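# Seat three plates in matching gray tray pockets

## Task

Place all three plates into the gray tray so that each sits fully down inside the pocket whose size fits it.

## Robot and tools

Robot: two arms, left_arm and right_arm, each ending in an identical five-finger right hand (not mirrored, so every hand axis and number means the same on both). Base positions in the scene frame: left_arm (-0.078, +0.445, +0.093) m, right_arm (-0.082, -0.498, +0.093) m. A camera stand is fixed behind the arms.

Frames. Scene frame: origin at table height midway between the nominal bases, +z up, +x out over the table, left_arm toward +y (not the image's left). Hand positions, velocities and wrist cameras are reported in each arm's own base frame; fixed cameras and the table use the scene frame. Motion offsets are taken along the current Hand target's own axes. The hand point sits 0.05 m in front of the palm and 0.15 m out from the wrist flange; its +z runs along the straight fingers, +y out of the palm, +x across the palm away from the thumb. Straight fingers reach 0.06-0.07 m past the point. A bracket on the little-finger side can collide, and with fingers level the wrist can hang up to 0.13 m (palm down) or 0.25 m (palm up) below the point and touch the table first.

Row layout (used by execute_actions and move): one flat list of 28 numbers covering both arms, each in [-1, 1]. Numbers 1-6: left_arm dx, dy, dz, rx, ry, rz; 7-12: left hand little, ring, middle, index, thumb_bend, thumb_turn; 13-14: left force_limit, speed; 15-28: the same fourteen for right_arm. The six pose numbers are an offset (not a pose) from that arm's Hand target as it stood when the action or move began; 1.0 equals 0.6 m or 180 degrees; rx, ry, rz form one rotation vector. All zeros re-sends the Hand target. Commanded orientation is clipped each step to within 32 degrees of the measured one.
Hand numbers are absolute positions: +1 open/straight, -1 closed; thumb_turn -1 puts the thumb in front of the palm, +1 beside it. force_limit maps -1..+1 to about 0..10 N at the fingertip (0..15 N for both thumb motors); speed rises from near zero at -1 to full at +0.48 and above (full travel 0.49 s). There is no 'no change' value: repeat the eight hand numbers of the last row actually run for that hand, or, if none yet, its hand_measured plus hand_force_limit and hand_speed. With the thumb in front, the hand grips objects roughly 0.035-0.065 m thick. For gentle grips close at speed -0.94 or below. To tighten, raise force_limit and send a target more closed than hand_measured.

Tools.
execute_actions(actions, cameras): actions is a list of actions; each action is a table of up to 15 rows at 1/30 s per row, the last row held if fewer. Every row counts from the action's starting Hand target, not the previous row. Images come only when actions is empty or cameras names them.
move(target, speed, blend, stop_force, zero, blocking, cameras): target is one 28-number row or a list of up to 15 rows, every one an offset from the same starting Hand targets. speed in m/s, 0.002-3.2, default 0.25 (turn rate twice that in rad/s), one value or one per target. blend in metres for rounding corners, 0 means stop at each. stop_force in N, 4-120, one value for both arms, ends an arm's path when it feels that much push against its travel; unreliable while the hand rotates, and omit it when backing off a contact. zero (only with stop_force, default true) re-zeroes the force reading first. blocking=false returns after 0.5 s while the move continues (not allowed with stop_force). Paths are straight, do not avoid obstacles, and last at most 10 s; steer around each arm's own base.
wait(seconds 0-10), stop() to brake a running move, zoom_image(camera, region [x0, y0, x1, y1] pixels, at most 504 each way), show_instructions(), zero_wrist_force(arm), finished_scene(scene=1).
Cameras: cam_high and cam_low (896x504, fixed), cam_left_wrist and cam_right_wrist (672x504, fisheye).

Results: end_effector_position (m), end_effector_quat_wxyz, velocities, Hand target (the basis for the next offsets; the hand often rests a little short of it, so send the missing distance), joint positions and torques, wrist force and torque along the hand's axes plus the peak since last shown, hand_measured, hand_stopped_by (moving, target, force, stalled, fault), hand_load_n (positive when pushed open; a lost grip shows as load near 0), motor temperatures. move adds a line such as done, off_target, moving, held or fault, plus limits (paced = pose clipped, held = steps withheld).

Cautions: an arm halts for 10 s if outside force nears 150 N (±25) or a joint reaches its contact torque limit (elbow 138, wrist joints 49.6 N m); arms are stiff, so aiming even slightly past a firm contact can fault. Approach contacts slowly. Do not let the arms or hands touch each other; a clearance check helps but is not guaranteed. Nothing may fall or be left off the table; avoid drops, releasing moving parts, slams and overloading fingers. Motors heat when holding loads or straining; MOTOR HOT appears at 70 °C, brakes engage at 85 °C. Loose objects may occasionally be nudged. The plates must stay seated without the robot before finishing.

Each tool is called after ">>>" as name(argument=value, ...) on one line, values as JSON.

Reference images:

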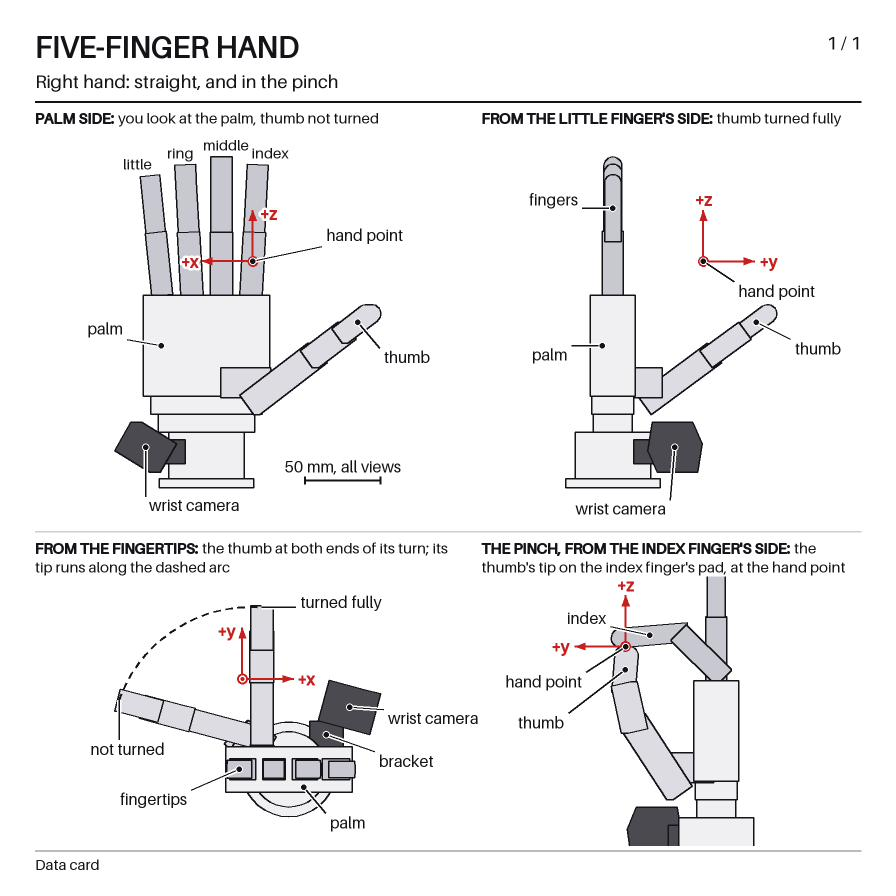

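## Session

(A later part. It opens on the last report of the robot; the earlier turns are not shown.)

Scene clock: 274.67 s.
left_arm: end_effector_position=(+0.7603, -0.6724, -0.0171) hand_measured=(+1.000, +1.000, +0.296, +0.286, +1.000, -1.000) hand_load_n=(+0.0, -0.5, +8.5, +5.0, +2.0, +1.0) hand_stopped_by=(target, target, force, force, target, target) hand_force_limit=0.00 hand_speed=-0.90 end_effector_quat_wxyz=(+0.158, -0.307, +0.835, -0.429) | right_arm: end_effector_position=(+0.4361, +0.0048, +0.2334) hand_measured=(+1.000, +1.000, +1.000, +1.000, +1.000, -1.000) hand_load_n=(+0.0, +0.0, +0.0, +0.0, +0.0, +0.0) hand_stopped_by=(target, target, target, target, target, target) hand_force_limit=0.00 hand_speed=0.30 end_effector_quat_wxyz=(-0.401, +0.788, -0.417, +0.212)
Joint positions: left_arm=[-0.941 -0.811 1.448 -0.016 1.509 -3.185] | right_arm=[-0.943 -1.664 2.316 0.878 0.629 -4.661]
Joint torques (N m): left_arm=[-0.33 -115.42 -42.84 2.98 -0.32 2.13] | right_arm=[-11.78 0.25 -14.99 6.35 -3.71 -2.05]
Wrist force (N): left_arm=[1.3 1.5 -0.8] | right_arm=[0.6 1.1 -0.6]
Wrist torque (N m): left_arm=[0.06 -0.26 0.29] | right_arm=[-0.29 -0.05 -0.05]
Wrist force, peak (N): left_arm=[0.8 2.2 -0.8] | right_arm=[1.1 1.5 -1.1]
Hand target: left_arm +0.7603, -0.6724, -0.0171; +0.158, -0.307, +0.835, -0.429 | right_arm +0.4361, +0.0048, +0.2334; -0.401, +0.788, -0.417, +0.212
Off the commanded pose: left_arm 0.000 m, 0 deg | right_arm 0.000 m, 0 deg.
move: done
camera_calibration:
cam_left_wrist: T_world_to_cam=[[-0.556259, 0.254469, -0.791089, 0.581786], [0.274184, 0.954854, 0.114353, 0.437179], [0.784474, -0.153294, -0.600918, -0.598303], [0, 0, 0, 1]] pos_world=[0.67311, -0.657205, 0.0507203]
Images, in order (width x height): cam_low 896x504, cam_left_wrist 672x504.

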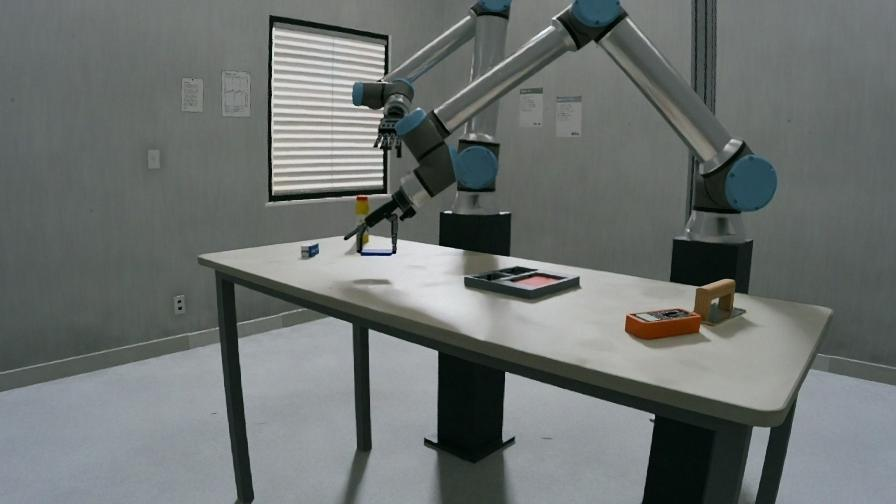

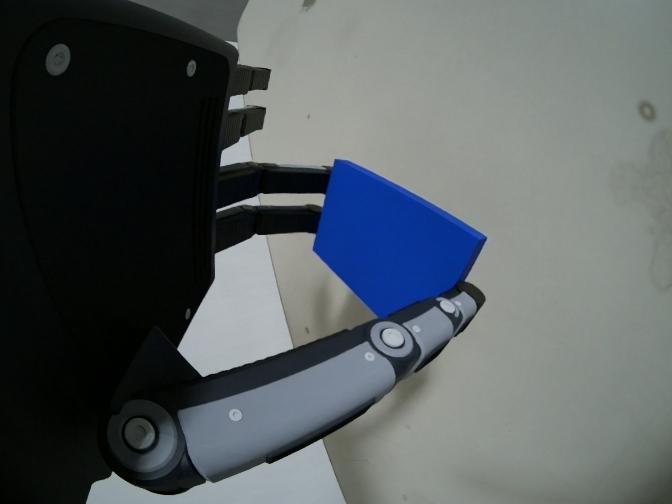

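>>> move(target=[-0.1915,0.2657,-0.4502,0,-0.2076,-0.1481,1,1,0.0,0.0,1,-1,0.0,-0.9,0,0,0,0,0,0,1,1,1,1,1,-1,0,0.3], speed=0.15, cameras=["cam_left_wrist","cam_high"])

>>> zoom_image(camera="cam_left_wrist", region=[290, 80, 640, 400])

>>> zoom_image(camera="cam_high", region=[455, 135, 535, 215])

Scene clock: 283.10 s.
left_arm: end_effector_position=(+0.6453, -0.3600, +0.0104) hand_measured=(+1.000, +1.000, +0.296, +0.286, +1.000, -1.000) hand_load_n=(+0.0, +0.0, +8.5, +5.0, +2.0, +1.0) hand_stopped_by=(target, target, force, force, target, target) hand_force_limit=0.00 hand_speed=-0.90 end_effector_quat_wxyz=(-0.313, +0.608, -0.649, +0.334) | right_arm: end_effector_position=(+0.4361, +0.0048, +0.2334) hand_measured=(+1.000, +1.000, +1.000, +1.000, +1.000, -1.000) hand_load_n=(+0.0, +0.0, +0.0, +0.0, +0.0, +0.0) hand_stopped_by=(target, target, target, target, target, target) hand_force_limit=0.00 hand_speed=0.30 end_effector_quat_wxyz=(-0.401, +0.788, -0.417, +0.212)
Joint positions: left_arm=[-0.984 -1.085 1.937 0.015 0.866 -3.792] | right_arm=[-0.943 -1.664 2.316 0.878 0.629 -4.661]
Joint torques (N m): left_arm=[11.95 -87.6 -19.38 3.93 -4.25 -2.96] | right_arm=[-11.86 0.66 -15.12 6.23 -3.55 -1.79]
Wrist force (N): left_arm=[1.3 1.3 -0.7] | right_arm=[0.7 1.2 -0.8]
Wrist torque (N m): left_arm=[0.00 -0.27 0.47] | right_arm=[-0.26 -0.07 -0.04]
Wrist force, peak (N): left_arm=[1.0 2.0 -1.0] | right_arm=[0.9 1.5 -1.1]
Hand target: left_arm +0.6453, -0.3600, +0.0104; -0.313, +0.608, -0.649, +0.334 | right_arm +0.4361, +0.0048, +0.2334; -0.401, +0.788, -0.417, +0.212
Off the commanded pose: left_arm 0.000 m, 0 deg | right_arm 0.000 m, 0 deg.
move: done
camera_calibration:
cam_left_wrist: T_world_to_cam=[[-0.569209, -0.222021, -0.791649, 0.29696], [-0.494893, 0.861411, 0.114251, 0.629978], [0.656569, 0.456814, -0.600199, -0.141436], [0, 0, 0, 1]] pos_world=[0.573667, -0.412129, 0.078223]
Images, in order (width x height): cam_high 896x504, cam_left_wrist 672x504.

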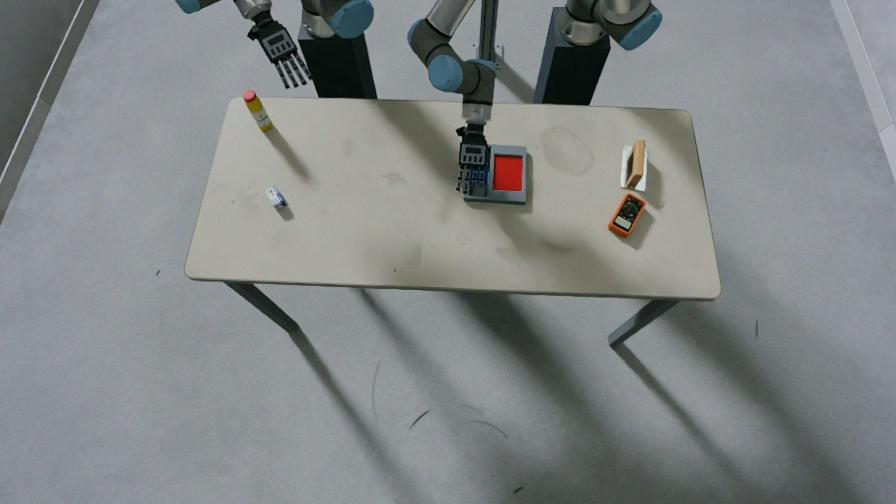

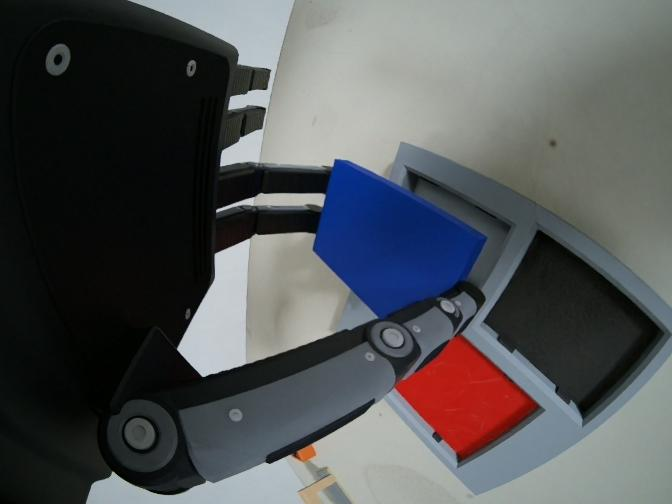

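Scaled by 1.440 from the camera's 672x504 image, which has a finer 960x720 frame.

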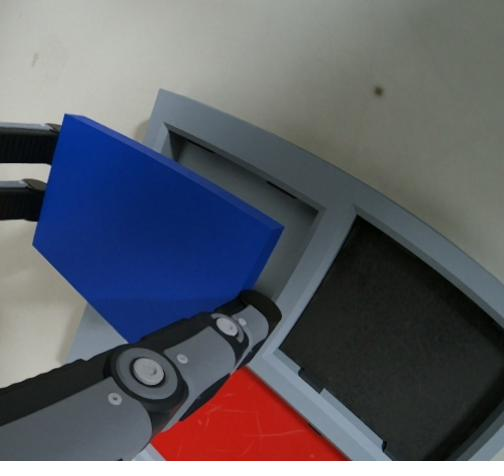

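Scaled by 6.300 from the camera's 896x504 image, which has a finer 1280x720 frame.

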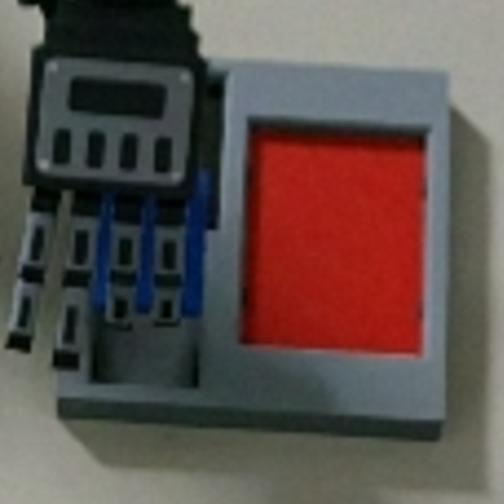

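>>> move(target=[-0.0012,0.0602,0.0488,0,0,0,1,1,0.0,0.0,1,-1,0.0,-0.9,0,0,0,0,0,0,1,1,1,1,1,-1,0,0.3], speed=0.08, stop_force=6, cameras=["cam_left_wrist","cam_high","cam_low"])

>>> zoom_image(camera="cam_left_wrist", region=[310, 130, 550, 330])

>>> zoom_image(camera="cam_low", region=[450, 230, 550, 310])

>>> zoom_image(camera="cam_high", region=[455, 155, 515, 215])

Scene clock: 287.83 s.
left_arm: end_effector_position=(+0.6482, -0.3594, -0.0360) hand_measured=(+1.000, +1.000, +0.296, +0.286, +1.000, -1.000) hand_load_n=(+0.0, +0.0, +8.5, +5.0, +2.0, +1.5) hand_stopped_by=(target, target, force, force, target, target) hand_force_limit=0.00 hand_speed=-0.90 end_effector_quat_wxyz=(-0.313, +0.608, -0.649, +0.334) | right_arm: end_effector_position=(+0.4361, +0.0048, +0.2334) hand_measured=(+1.000, +1.000, +1.000, +1.000, +1.000, -1.000) hand_load_n=(+0.0, +0.0, +0.0, +0.0, +0.0, +0.0) hand_stopped_by=(target, target, target, target, target, target) hand_force_limit=0.00 hand_speed=0.30 end_effector_quat_wxyz=(-0.401, +0.788, -0.417, +0.212)
Joint positions: left_arm=[-0.979 -1.02 1.946 -0.062 0.869 -3.788] | right_arm=[-0.943 -1.664 2.316 0.878 0.629 -4.661]
Joint torques (N m): left_arm=[11.24 -51.14 -15.39 0.44 1.48 2.87] | right_arm=[-10.51 2.51 -14.68 6.06 -3.77 -1.87]
Wrist force (N): left_arm=[0.7 1.3 -0.3] | right_arm=[0.5 1.1 -1.0]
Wrist torque (N m): left_arm=[-0.02 -0.17 0.23] | right_arm=[-0.27 -0.03 -0.05]
Wrist force, peak (N): left_arm=[0.9 2.0 -0.1] | right_arm=[0.7 1.4 -1.0]
Hand target: left_arm +0.6482, -0.3594, -0.0360; -0.313, +0.608, -0.649, +0.334 | right_arm +0.4361, +0.0048, +0.2334; -0.401, +0.788, -0.417, +0.212
Off the commanded pose: left_arm 0.000 m, 0 deg | right_arm 0.000 m, 0 deg.
move: done
camera_calibration:
cam_left_wrist: T_world_to_cam=[[-0.569203, -0.222086, -0.791635, 0.261981], [-0.495015, 0.861336, 0.114286, 0.636236], [0.656482, 0.456923, -0.60021, -0.171368], [0, 0, 0, 1]] pos_world=[0.576566, -0.411528, 0.031823]
Images, in order (width x height): cam_high 896x504, cam_low 896x504, cam_left_wrist 672x504.

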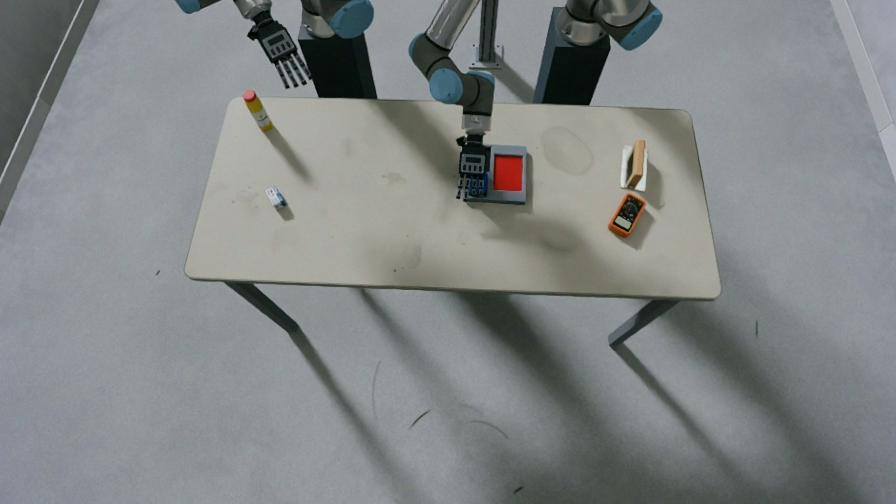

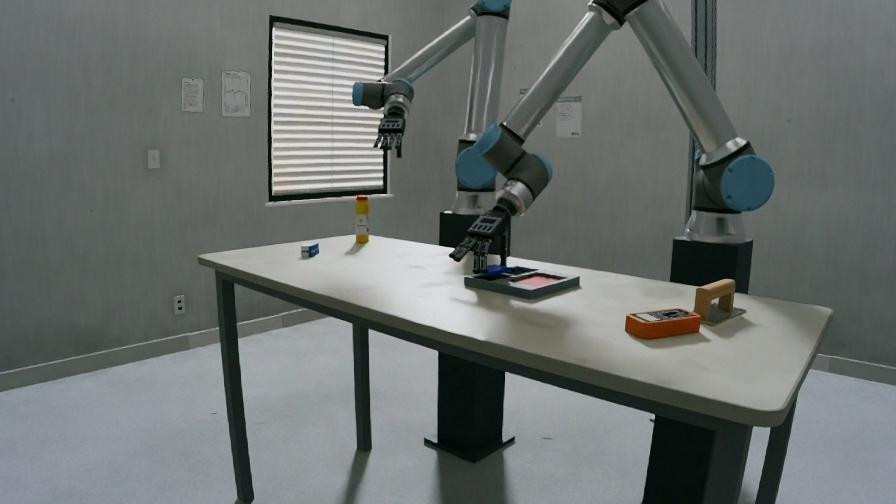

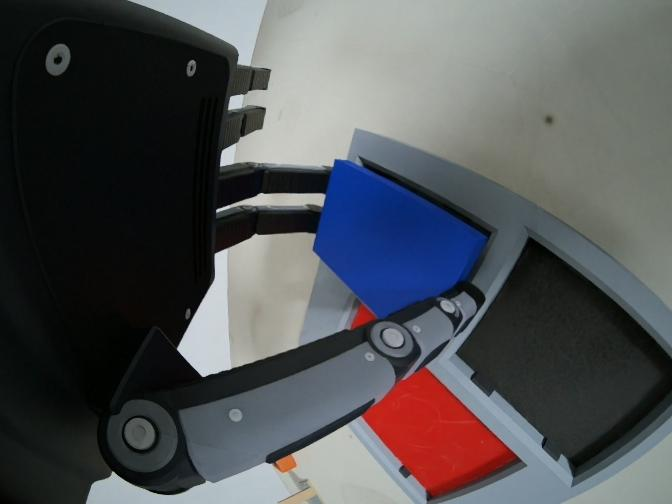

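Scaled by 2.100 from the camera's 672x504 image, which has a finer 960x720 frame.

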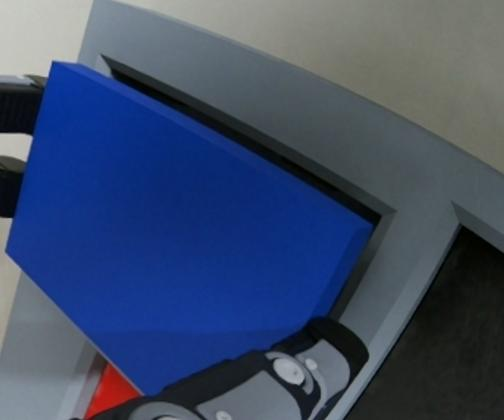

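Scaled by 5.040 from the camera's 896x504 image, which has a finer 1280x720 frame.

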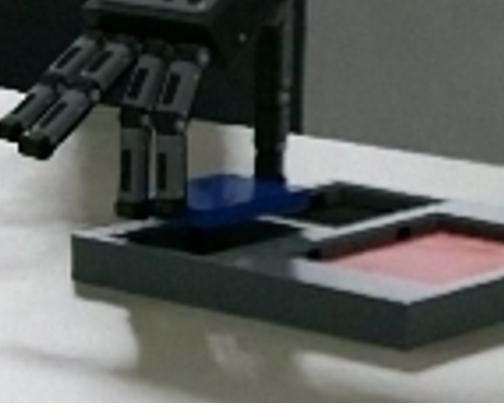

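Scaled by 8.400 from the camera's 896x504 image, which has a finer 1280x720 frame.

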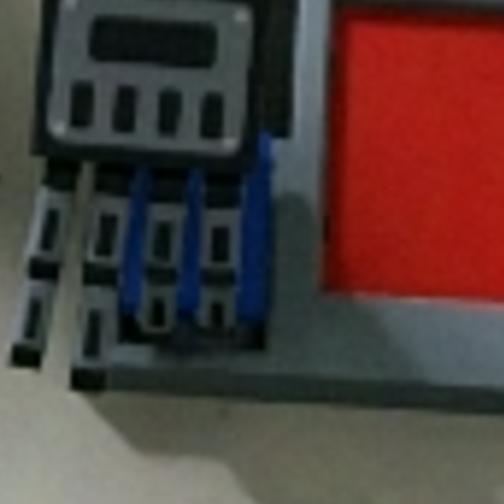

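>>> move(target=[-0.0003,0.005,0.0101,0,0,0,1,1,0.0,0.0,1,-1,0.0,-0.9,0,0,0,0,0,0,1,1,1,1,1,-1,0,0.3], speed=0.03, stop_force=5, cameras=["cam_left_wrist","cam_high","cam_low"])

>>> zoom_image(camera="cam_left_wrist", region=[310, 130, 550, 330])

>>> zoom_image(camera="cam_low", region=[450, 230, 550, 310])

>>> zoom_image(camera="cam_high", region=[455, 155, 515, 215])

Scene clock: 294.50 s.
left_arm: end_effector_position=(+0.6514, -0.3594, -0.0420) hand_measured=(+1.000, +1.000, +0.296, +0.286, +1.000, -1.000) hand_load_n=(+0.0, +0.0, +8.5, +5.0, +2.5, +1.0) hand_stopped_by=(target, target, force, force, target, target) hand_force_limit=0.00 hand_speed=-0.90 end_effector_quat_wxyz=(-0.313, +0.608, -0.649, +0.334) | right_arm: end_effector_position=(+0.4361, +0.0048, +0.2334) hand_measured=(+1.000, +1.000, +1.000, +1.000, +1.000, -1.000) hand_load_n=(+0.0, +0.0, -0.5, +0.0, +0.0, +0.0) hand_stopped_by=(target, target, target, target, target, target) hand_force_limit=0.00 hand_speed=0.30 end_effector_quat_wxyz=(-0.401, +0.788, -0.417, +0.212)
Joint positions: left_arm=[-0.975 -1.009 1.942 -0.072 0.872 -3.783] | right_arm=[-0.943 -1.664 2.316 0.878 0.629 -4.661]
Joint torques (N m): left_arm=[12.29 -51.55 -32.49 0.39 1.6 2.99] | right_arm=[-11.09 -0.7 -14.7 6.47 -3.84 -1.8]
Wrist force (N): left_arm=[0.7 1.1 -0.6] | right_arm=[0.9 0.6 -0.6]
Wrist torque (N m): left_arm=[-0.04 -0.17 0.23] | right_arm=[-0.37 -0.10 -0.04]
Wrist force, peak (N): left_arm=[1.3 1.5 -0.7] | right_arm=[0.7 1.4 -1.2]
Hand target: left_arm +0.6514, -0.3594, -0.0420; -0.313, +0.608, -0.649, +0.334 | right_arm +0.4361, +0.0048, +0.2334; -0.401, +0.788, -0.417, +0.212
Off the commanded pose: left_arm 0.000 m, 0 deg | right_arm 0.000 m, 0 deg.
move: done
camera_calibration:
cam_left_wrist: T_world_to_cam=[[-0.569203, -0.222086, -0.791635, 0.259052], [-0.495015, 0.861336, 0.114286, 0.638505], [0.656482, 0.456923, -0.60021, -0.17707], [0, 0, 0, 1]] pos_world=[0.579766, -0.411528, 0.025823]
Images, in order (width x height): cam_high 896x504, cam_low 896x504, cam_left_wrist 672x504.

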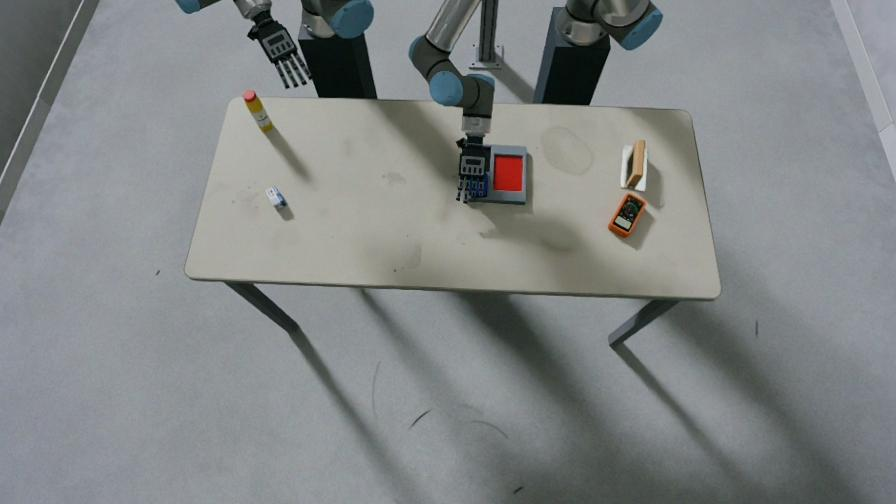

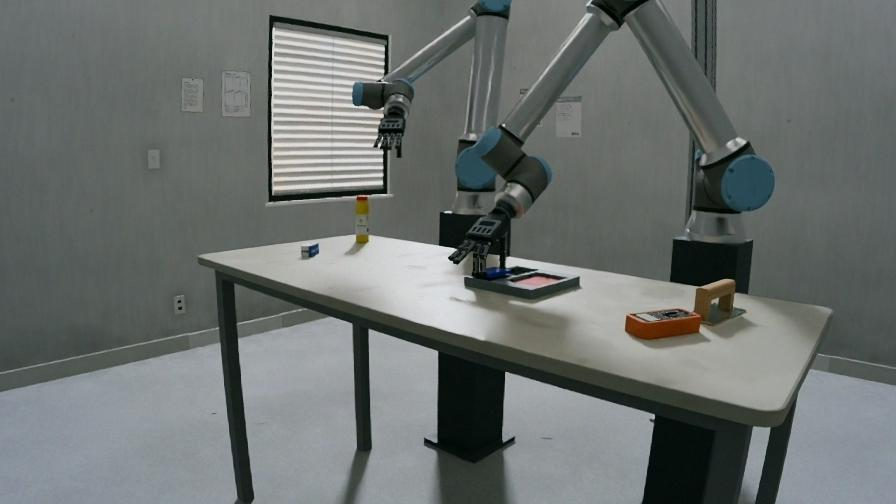

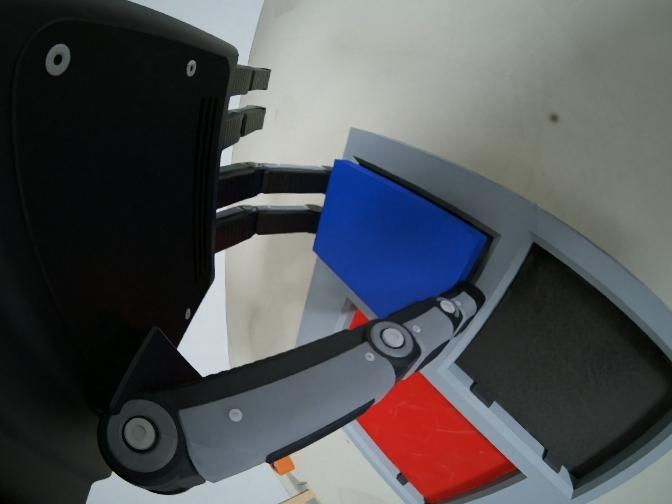

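Scaled by 2.100 from the camera's 672x504 image, which has a finer 960x720 frame.

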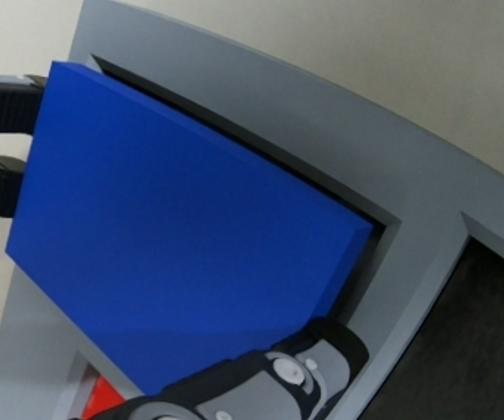

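Scaled by 5.040 from the camera's 896x504 image, which has a finer 1280x720 frame.

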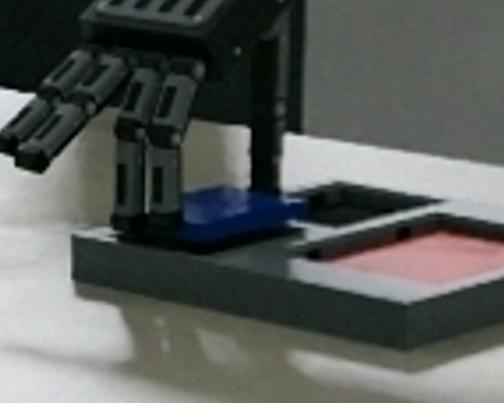

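Scaled by 8.400 from the camera's 896x504 image, which has a finer 1280x720 frame.

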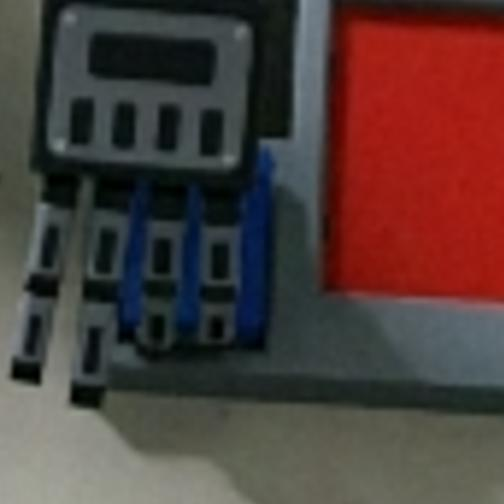

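>>> move(target=[0,0.0095,0.0068,0,0,0,1,1,0.0,0.0,1,-1,0.0,-0.9,0,0,0,0,0,0,1,1,1,1,1,-1,0,0.3], speed=0.01, stop_force=4, cameras=["cam_left_wrist","cam_low"])

>>> zoom_image(camera="cam_left_wrist", region=[310, 130, 550, 330])

Scene clock: 298.23 s.
left_arm: end_effector_position=(+0.6514, -0.3594, -0.0465) hand_measured=(+1.000, +1.000, +0.296, +0.286, +1.000, -1.000) hand_load_n=(+0.0, +0.0, +8.5, +5.0, +2.0, +1.0) hand_stopped_by=(target, target, force, force, target, target) hand_force_limit=0.00 hand_speed=-0.90 end_effector_quat_wxyz=(-0.313, +0.608, -0.649, +0.334) | right_arm: end_effector_position=(+0.4361, +0.0048, +0.2334) hand_measured=(+1.000, +1.000, +1.000, +1.000, +1.000, -1.000) hand_load_n=(+0.0, +0.0, +0.0, +0.0, +0.0, +0.0) hand_stopped_by=(target, target, target, target, target, target) hand_force_limit=0.00 hand_speed=0.30 end_effector_quat_wxyz=(-0.401, +0.788, -0.417, +0.212)
Joint positions: left_arm=[-0.975 -1.003 1.943 -0.079 0.872 -3.783] | right_arm=[-0.943 -1.664 2.316 0.878 0.629 -4.661]
Joint torques (N m): left_arm=[11.07 -89.21 -27.55 4.13 1.6 2.14] | right_arm=[-12.19 -0.31 -15.03 6.24 -3.68 -1.89]
Wrist force (N): left_arm=[0.8 -2.5 -3.9] | right_arm=[0.6 0.8 -0.8]
Wrist torque (N m): left_arm=[0.10 -0.05 0.14] | right_arm=[-0.33 -0.05 -0.06]
Wrist force, peak (N): left_arm=[0.2 -9.0 -10.7] | right_arm=[0.8 1.4 -1.2]
Hand target: left_arm +0.6514, -0.3594, -0.0465; -0.313, +0.608, -0.649, +0.334 (not the last commanded pose) | right_arm +0.4361, +0.0048, +0.2334; -0.401, +0.788, -0.417, +0.212
Off the commanded pose: left_arm 0.002 m, 0 deg | right_arm 0.000 m, 0 deg.
move: contact (left_arm)
camera_calibration:
cam_left_wrist: T_world_to_cam=[[-0.569232, -0.222036, -0.791628, 0.255527], [-0.494982, 0.861348, 0.114332, 0.639005], [0.656482, 0.456923, -0.600211, -0.179771], [0, 0, 0, 1]] pos_world=[0.579766, -0.411528, 0.021323]
Images, in order (width x height): cam_low 896x504, cam_left_wrist 672x504.

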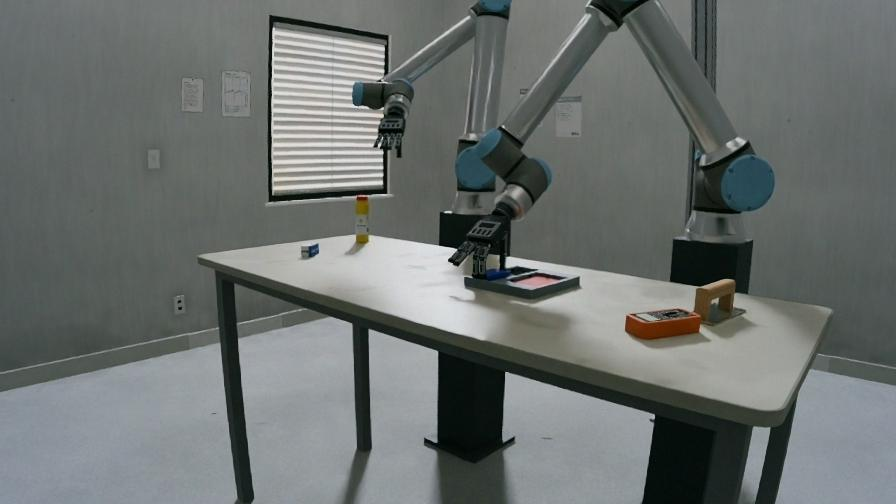

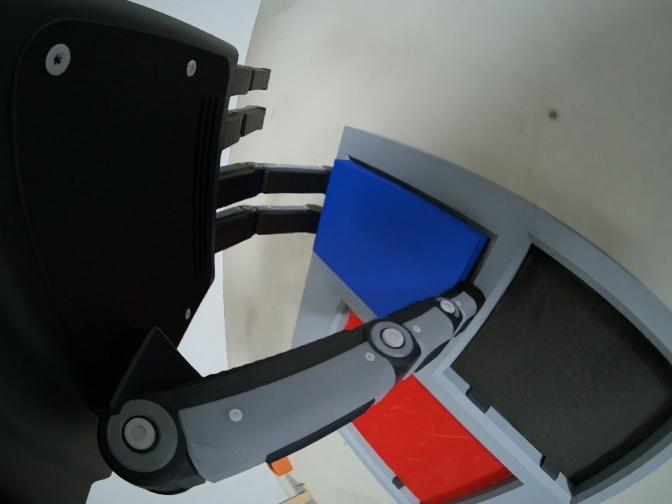

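Scaled by 2.100 from the camera's 672x504 image, which has a finer 960x720 frame.

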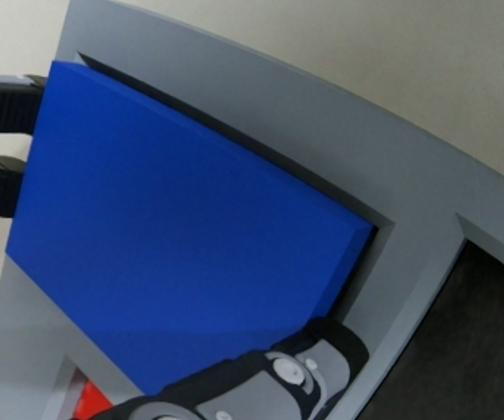

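>>> move(target=[0,0,0,0,0,0,1,1,0.6,0.6,1,-1,0.0,-0.8,0,0,0,0,0,0,1,1,1,1,1,-1,0,0.3], speed=0.01)

>>> move(target=[0,-0.0814,-0.0581,0,0,0,1,1,1,1,1,-1,0.0,-0.5,0,0,0,0,0,0,1,1,1,1,1,-1,0,0.3], speed=0.12, cameras=["cam_left_wrist","cam_low","cam_high"])

>>> zoom_image(camera="cam_left_wrist", region=[310, 100, 640, 400])

>>> zoom_image(camera="cam_low", region=[460, 250, 560, 300])

Scene clock: 301.60 s.
left_arm: end_effector_position=(+0.6514, -0.3594, -0.0465) hand_measured=(+1.000, +1.000, +0.600, +0.600, +1.000, -1.000) hand_load_n=(+0.0, +0.0, +0.0, +0.0, +0.0, +0.0) hand_stopped_by=(target, target, target, target, target, target) hand_force_limit=0.00 hand_speed=-0.80 end_effector_quat_wxyz=(-0.313, +0.608, -0.649, +0.334) | right_arm: end_effector_position=(+0.4361, +0.0048, +0.2334) hand_measured=(+1.000, +1.000, +1.000, +1.000, +1.000, -1.000) hand_load_n=(+0.0, +0.0, +0.0, +0.0, +0.0, +0.0) hand_stopped_by=(target, target, target, target, target, target) hand_force_limit=0.00 hand_speed=0.30 end_effector_quat_wxyz=(-0.401, +0.788, -0.417, +0.212)
Joint positions: left_arm=[-0.975 -1.003 1.943 -0.079 0.872 -3.783] | right_arm=[-0.943 -1.664 2.316 0.878 0.629 -4.661]
Joint torques (N m): left_arm=[5.42 -89.7 -30.26 3.78 1 -1.1] | right_arm=[-11.36 -0.48 -15.46 6.49 -3.63 -1.96]
Wrist force (N): left_arm=[0.6 0.9 -0.8] | right_arm=[0.7 0.8 -0.7]
Wrist torque (N m): left_arm=[-0.02 -0.15 0.22] | right_arm=[-0.34 -0.06 -0.05]
Wrist force, peak (N): left_arm=[1.3 -2.0 -4.1] | right_arm=[1.0 1.4 -1.0]
Hand target: left_arm +0.6514, -0.3594, -0.0465; -0.313, +0.608, -0.649, +0.334 | right_arm +0.4361, +0.0048, +0.2334; -0.401, +0.788, -0.417, +0.212
Off the commanded pose: left_arm 0.000 m, 0 deg | right_arm 0.000 m, 0 deg.
move: done

Scene clock: 302.57 s.
left_arm: end_effector_position=(+0.6514, -0.3595, +0.0134) hand_measured=(+1.000, +1.000, +1.000, +1.000, +1.000, -1.000) hand_load_n=(+0.0, +0.0, +0.0, +0.0, +0.0, +0.0) hand_stopped_by=(target, target, target, target, target, target) hand_force_limit=0.00 hand_speed=-0.50 end_effector_quat_wxyz=(-0.313, +0.608, -0.649, +0.334) | right_arm: end_effector_position=(+0.4361, +0.0048, +0.2334) hand_measured=(+1.000, +1.000, +1.000, +1.000, +1.000, -1.000) hand_load_n=(-0.5, -0.5, +0.0, +0.0, +0.0, +0.0) hand_stopped_by=(target, target, target, target, target, target) hand_force_limit=0.00 hand_speed=0.30 end_effector_quat_wxyz=(-0.401, +0.788, -0.417, +0.212)
Joint positions: left_arm=[-0.975 -1.084 1.927 0.018 0.872 -3.783] | right_arm=[-0.943 -1.664 2.316 0.878 0.629 -4.661]
Joint torques (N m): left_arm=[-11.73 -89.2 -35.66 4.31 -2.75 -2.83] | right_arm=[-12.38 -0.16 -14.3 6.23 -3.74 -1.99]
Wrist force (N): left_arm=[0.9 0.5 -0.8] | right_arm=[0.9 1.2 -0.7]
Wrist torque (N m): left_arm=[-0.09 -0.21 0.26] | right_arm=[-0.27 -0.11 -0.02]
Wrist force, peak (N): left_arm=[0.6 2.1 -0.4] | right_arm=[0.7 1.3 -1.3]
Hand target: left_arm +0.6514, -0.3595, +0.0135; -0.313, +0.608, -0.649, +0.334 | right_arm +0.4361, +0.0048, +0.2334; -0.401, +0.788, -0.417, +0.212
Off the commanded pose: left_arm 0.000 m, 0 deg | right_arm 0.000 m, 0 deg.
move: done
camera_calibration:
cam_left_wrist: T_world_to_cam=[[-0.569242, -0.222018, -0.791626, 0.302959], [-0.49497, 0.861353, 0.114349, 0.63215], [0.656482, 0.456923, -0.600211, -0.143818], [0, 0, 0, 1]] pos_world=[0.579766, -0.411528, 0.081223]
Images, in order (width x height): cam_high 896x504, cam_low 896x504, cam_left_wrist 672x504.

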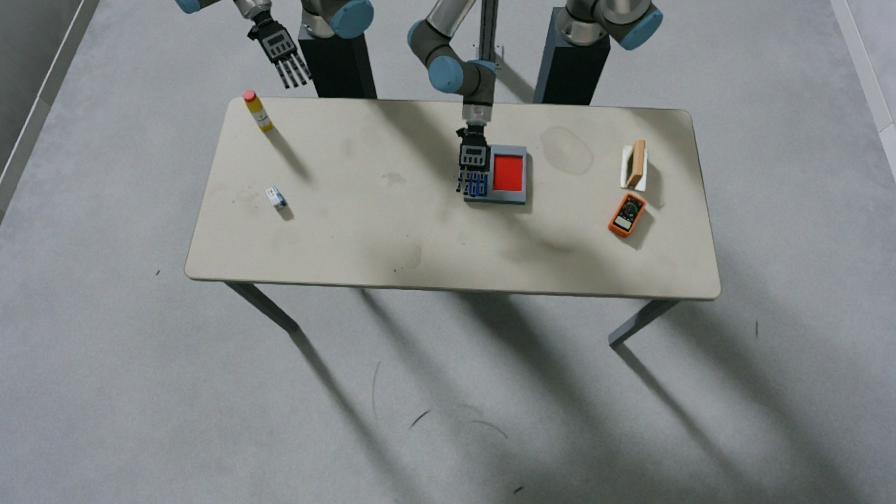

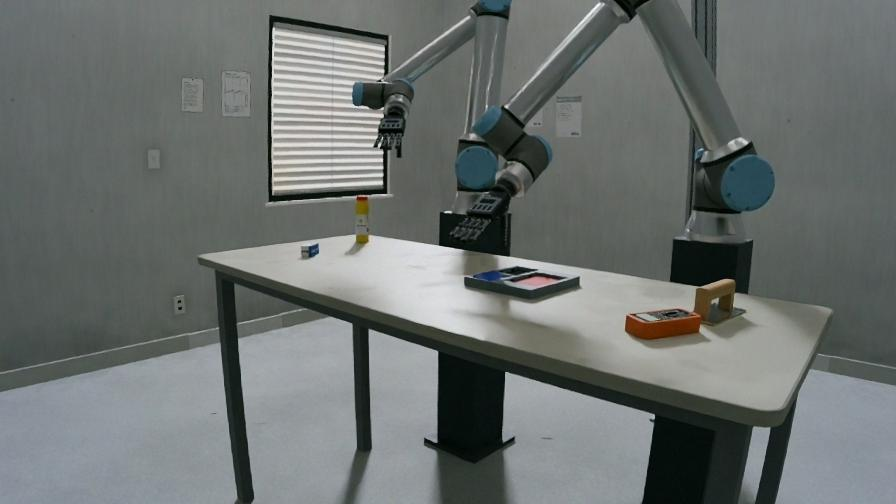

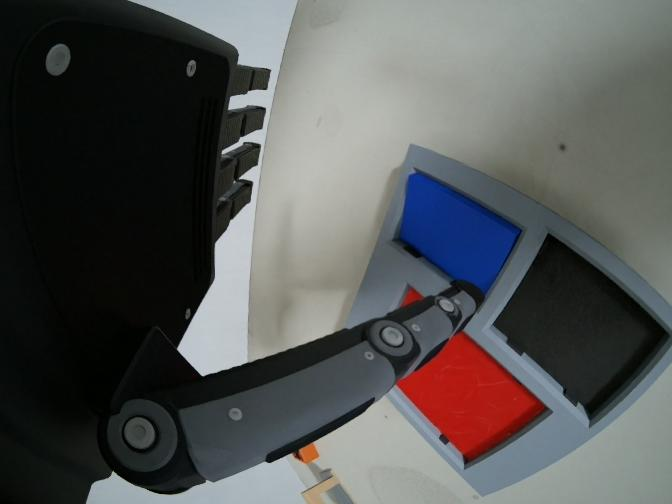

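Scaled by 1.527 from the camera's 672x504 image, which has a finer 960x720 frame.

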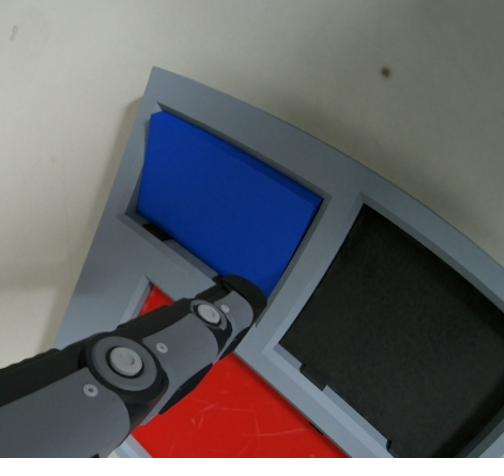

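Scaled by 5.040 from the camera's 896x504 image, which has a finer 1280x720 frame.

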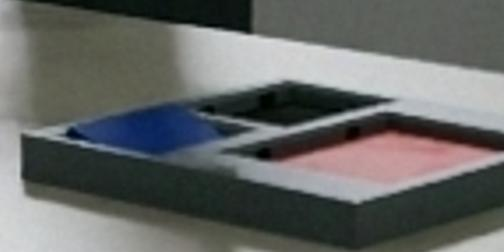

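>>> move(target=[0.0163,-0.0127,0.1282,0,0,0,1,1,1,1,1,-1,0.0,-0.5,0,0,0,0,0,0,1,1,1,1,1,-1,0,0.3], speed=0.15)

>>> move(target=[0,0.0271,0.0194,0,0,0,1,1,1,1,1,-1,0.0,-0.5,0,0,0,0,0,0,1,1,1,1,1,-1,0,0.3], speed=0.01, stop_force=6, cameras=["cam_left_wrist","cam_low"])

>>> zoom_image(camera="cam_left_wrist", region=[340, 60, 660, 380])

>>> zoom_image(camera="cam_low", region=[460, 250, 560, 300])

Scene clock: 305.23 s.
left_arm: end_effector_position=(+0.7176, -0.3735, -0.0250) hand_measured=(+1.000, +1.000, +1.000, +1.000, +1.000, -1.000) hand_load_n=(+0.0, +0.0, +0.0, +0.0, +0.0, +0.0) hand_stopped_by=(target, target, target, target, target, target) hand_force_limit=0.00 hand_speed=-0.50 end_effector_quat_wxyz=(-0.313, +0.608, -0.649, +0.334) | right_arm: end_effector_position=(+0.4361, +0.0048, +0.2334) hand_measured=(+1.000, +1.000, +1.000, +1.000, +1.000, -1.000) hand_load_n=(+0.0, +0.0, +0.0, +0.0, +0.0, +0.0) hand_stopped_by=(target, target, target, target, target, target) hand_force_limit=0.00 hand_speed=0.30 end_effector_quat_wxyz=(-0.401, +0.788, -0.417, +0.212)
Joint positions: left_arm=[-0.901 -0.972 1.813 -0.023 0.922 -3.712] | right_arm=[-0.943 -1.664 2.316 0.878 0.629 -4.661]
Joint torques (N m): left_arm=[10.52 -58.43 -36.21 0.22 1.51 3.22] | right_arm=[-11.67 0.45 -14.75 6.18 -3.28 -2.01]
Wrist force (N): left_arm=[0.7 1.1 -0.6] | right_arm=[0.8 1.2 -0.9]
Wrist torque (N m): left_arm=[-0.01 -0.20 0.25] | right_arm=[-0.25 -0.08 -0.03]
Wrist force, peak (N): left_arm=[1.4 0.8 -2.0] | right_arm=[0.8 1.5 -1.1]
Hand target: left_arm +0.7177, -0.3735, -0.0250; -0.313, +0.608, -0.649, +0.334 | right_arm +0.4361, +0.0048, +0.2334; -0.401, +0.788, -0.417, +0.212
Off the commanded pose: left_arm 0.000 m, 0 deg | right_arm 0.000 m, 0 deg.
move: done

Scene clock: 308.03 s.
left_arm: end_effector_position=(+0.7177, -0.3735, -0.0450) hand_measured=(+1.000, +1.000, +1.000, +1.000, +1.000, -1.000) hand_load_n=(+0.0, +0.0, -0.5, +0.0, +0.0, +0.0) hand_stopped_by=(target, target, target, target, target, target) hand_force_limit=0.00 hand_speed=-0.50 end_effector_quat_wxyz=(-0.313, +0.608, -0.649, +0.334) | right_arm: end_effector_position=(+0.4361, +0.0048, +0.2334) hand_measured=(+1.000, +1.000, +1.000, +1.000, +1.000, -1.000) hand_load_n=(+0.0, +0.0, +0.0, +0.0, +0.0, +0.0) hand_stopped_by=(target, target, target, target, target, target) hand_force_limit=0.00 hand_speed=0.30 end_effector_quat_wxyz=(-0.401, +0.788, -0.417, +0.212)
Joint positions: left_arm=[-0.901 -0.947 1.817 -0.053 0.922 -3.712] | right_arm=[-0.943 -1.664 2.316 0.878 0.629 -4.661]
Joint torques (N m): left_arm=[11.36 -56.91 -17.63 0.28 1.53 3.08] | right_arm=[-11.01 0.66 -15.49 6.2 -3.46 -1.84]
Wrist force (N): left_arm=[1.0 0.6 -1.5] | right_arm=[0.5 1.1 -0.7]
Wrist torque (N m): left_arm=[0.00 -0.18 0.22] | right_arm=[-0.29 -0.05 -0.04]
Wrist force, peak (N): left_arm=[1.1 1.3 -1.0] | right_arm=[0.3 1.6 -1.4]
Hand target: left_arm +0.7177, -0.3735, -0.0450; -0.313, +0.608, -0.649, +0.334 | right_arm +0.4361, +0.0048, +0.2334; -0.401, +0.788, -0.417, +0.212
Off the commanded pose: left_arm 0.000 m, 0 deg | right_arm 0.000 m, 0 deg.
move: done
camera_calibration:
cam_left_wrist: T_world_to_cam=[[-0.569203, -0.222086, -0.791635, 0.291284], [-0.495015, 0.861336, 0.114286, 0.683813], [0.656482, 0.456923, -0.60021, -0.215953], [0, 0, 0, 1]] pos_world=[0.646066, -0.425628, 0.022823]
Images, in order (width x height): cam_low 896x504, cam_left_wrist 672x504.

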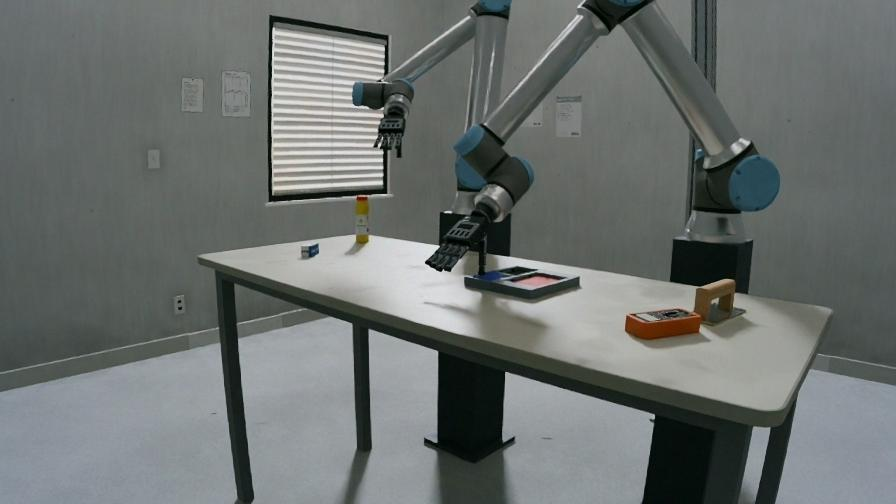

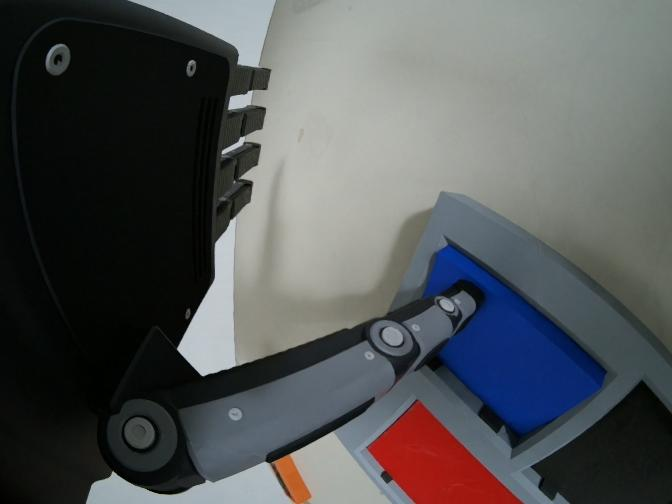

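Scaled by 1.575 from the camera's 672x504 image, which has a finer 960x720 frame.

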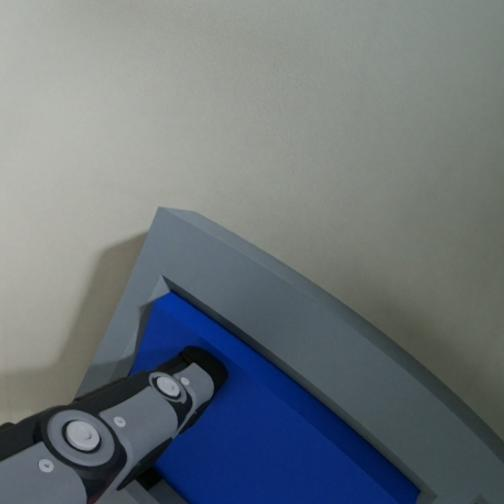

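Scaled by 5.040 from the camera's 896x504 image, which has a finer 1280x720 frame.

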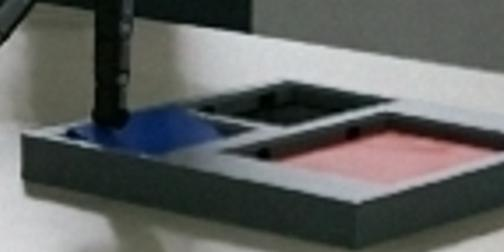

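>>> move(target=[0,0.0231,0.0165,0,0,0,1,1,1,1,1,-1,0.0,-0.5,0,0,0,0,0,0,1,1,1,1,1,-1,0,0.3], speed=0.01, stop_force=8, cameras=["cam_left_wrist","cam_low"])

>>> zoom_image(camera="cam_left_wrist", region=[340, 100, 660, 420])

>>> zoom_image(camera="cam_low", region=[460, 250, 560, 300])

Scene clock: 311.67 s.
left_arm: end_effector_position=(+0.7177, -0.3735, -0.0597) hand_measured=(+1.000, +1.000, +1.000, +1.000, +1.000, -1.000) hand_load_n=(+0.0, +0.0, -0.5, +0.0, -0.5, -3.0) hand_stopped_by=(target, target, target, target, target, target) hand_force_limit=0.00 hand_speed=-0.50 end_effector_quat_wxyz=(-0.313, +0.608, -0.649, +0.334) | right_arm: end_effector_position=(+0.4361, +0.0048, +0.2334) hand_measured=(+1.000, +1.000, +1.000, +1.000, +1.000, -1.000) hand_load_n=(+0.0, +0.0, +0.0, +0.0, +0.0, +0.0) hand_stopped_by=(target, target, target, target, target, target) hand_force_limit=0.00 hand_speed=0.30 end_effector_quat_wxyz=(-0.401, +0.788, -0.417, +0.212)
Joint positions: left_arm=[-0.9 -0.928 1.819 -0.074 0.922 -3.712] | right_arm=[-0.943 -1.664 2.316 0.878 0.629 -4.661]
Joint torques (N m): left_arm=[10.06 -92.19 -20.31 4.05 1.23 1.99] | right_arm=[-12.1 0.68 -14.78 6.32 -3.6 -1.75]
Wrist force (N): left_arm=[2.6 -6.1 -6.1] | right_arm=[0.6 1.1 -0.9]
Wrist torque (N m): left_arm=[-0.44 -0.23 0.12] | right_arm=[-0.27 -0.04 -0.04]
Wrist force, peak (N): left_arm=[1.2 -11.6 -10.2] | right_arm=[0.7 1.5 -1.0]
Hand target: left_arm +0.7177, -0.3735, -0.0597; -0.313, +0.608, -0.649, +0.334 (not the last commanded pose) | right_arm +0.4361, +0.0048, +0.2334; -0.401, +0.788, -0.417, +0.212
Off the commanded pose: left_arm 0.002 m, 0 deg | right_arm 0.000 m, 0 deg.
move: contact (left_arm)
camera_calibration:
cam_left_wrist: T_world_to_cam=[[-0.569203, -0.222086, -0.791635, 0.279647], [-0.495015, 0.861336, 0.114286, 0.685493], [0.656482, 0.456923, -0.60021, -0.224776], [0, 0, 0, 1]] pos_world=[0.646066, -0.425628, 0.00812298]
Images, in order (width x height): cam_low 896x504, cam_left_wrist 672x504.

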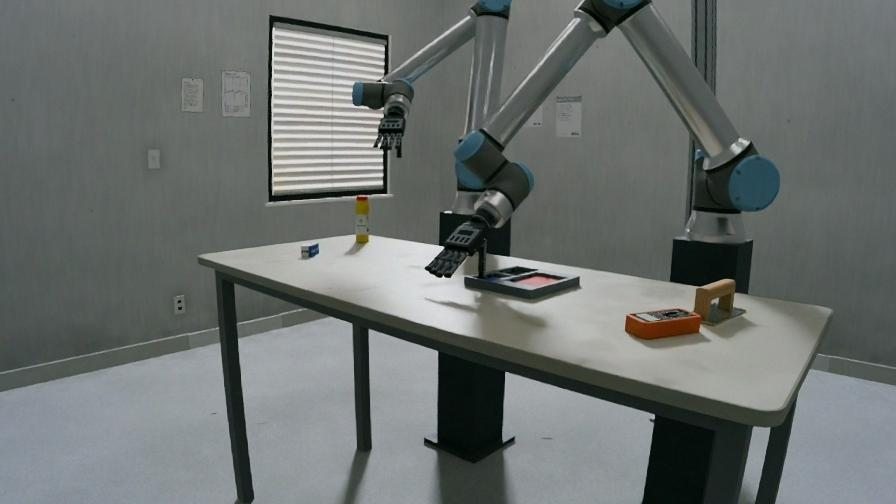

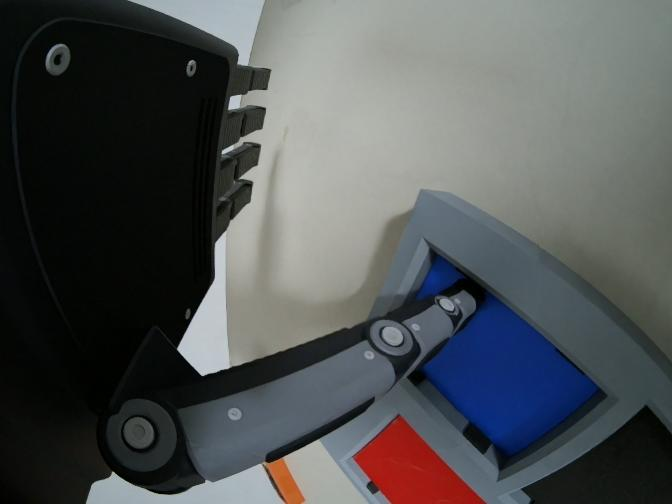

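Scaled by 1.575 from the camera's 672x504 image, which has a finer 960x720 frame.

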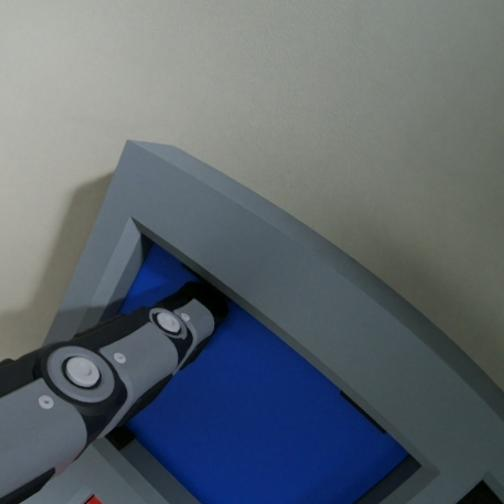

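Scaled by 5.040 from the camera's 896x504 image, which has a finer 1280x720 frame.

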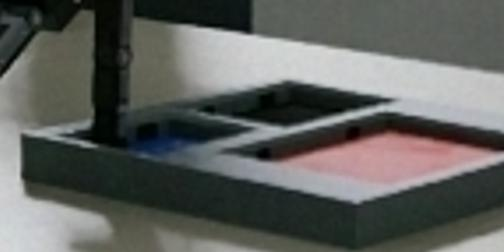

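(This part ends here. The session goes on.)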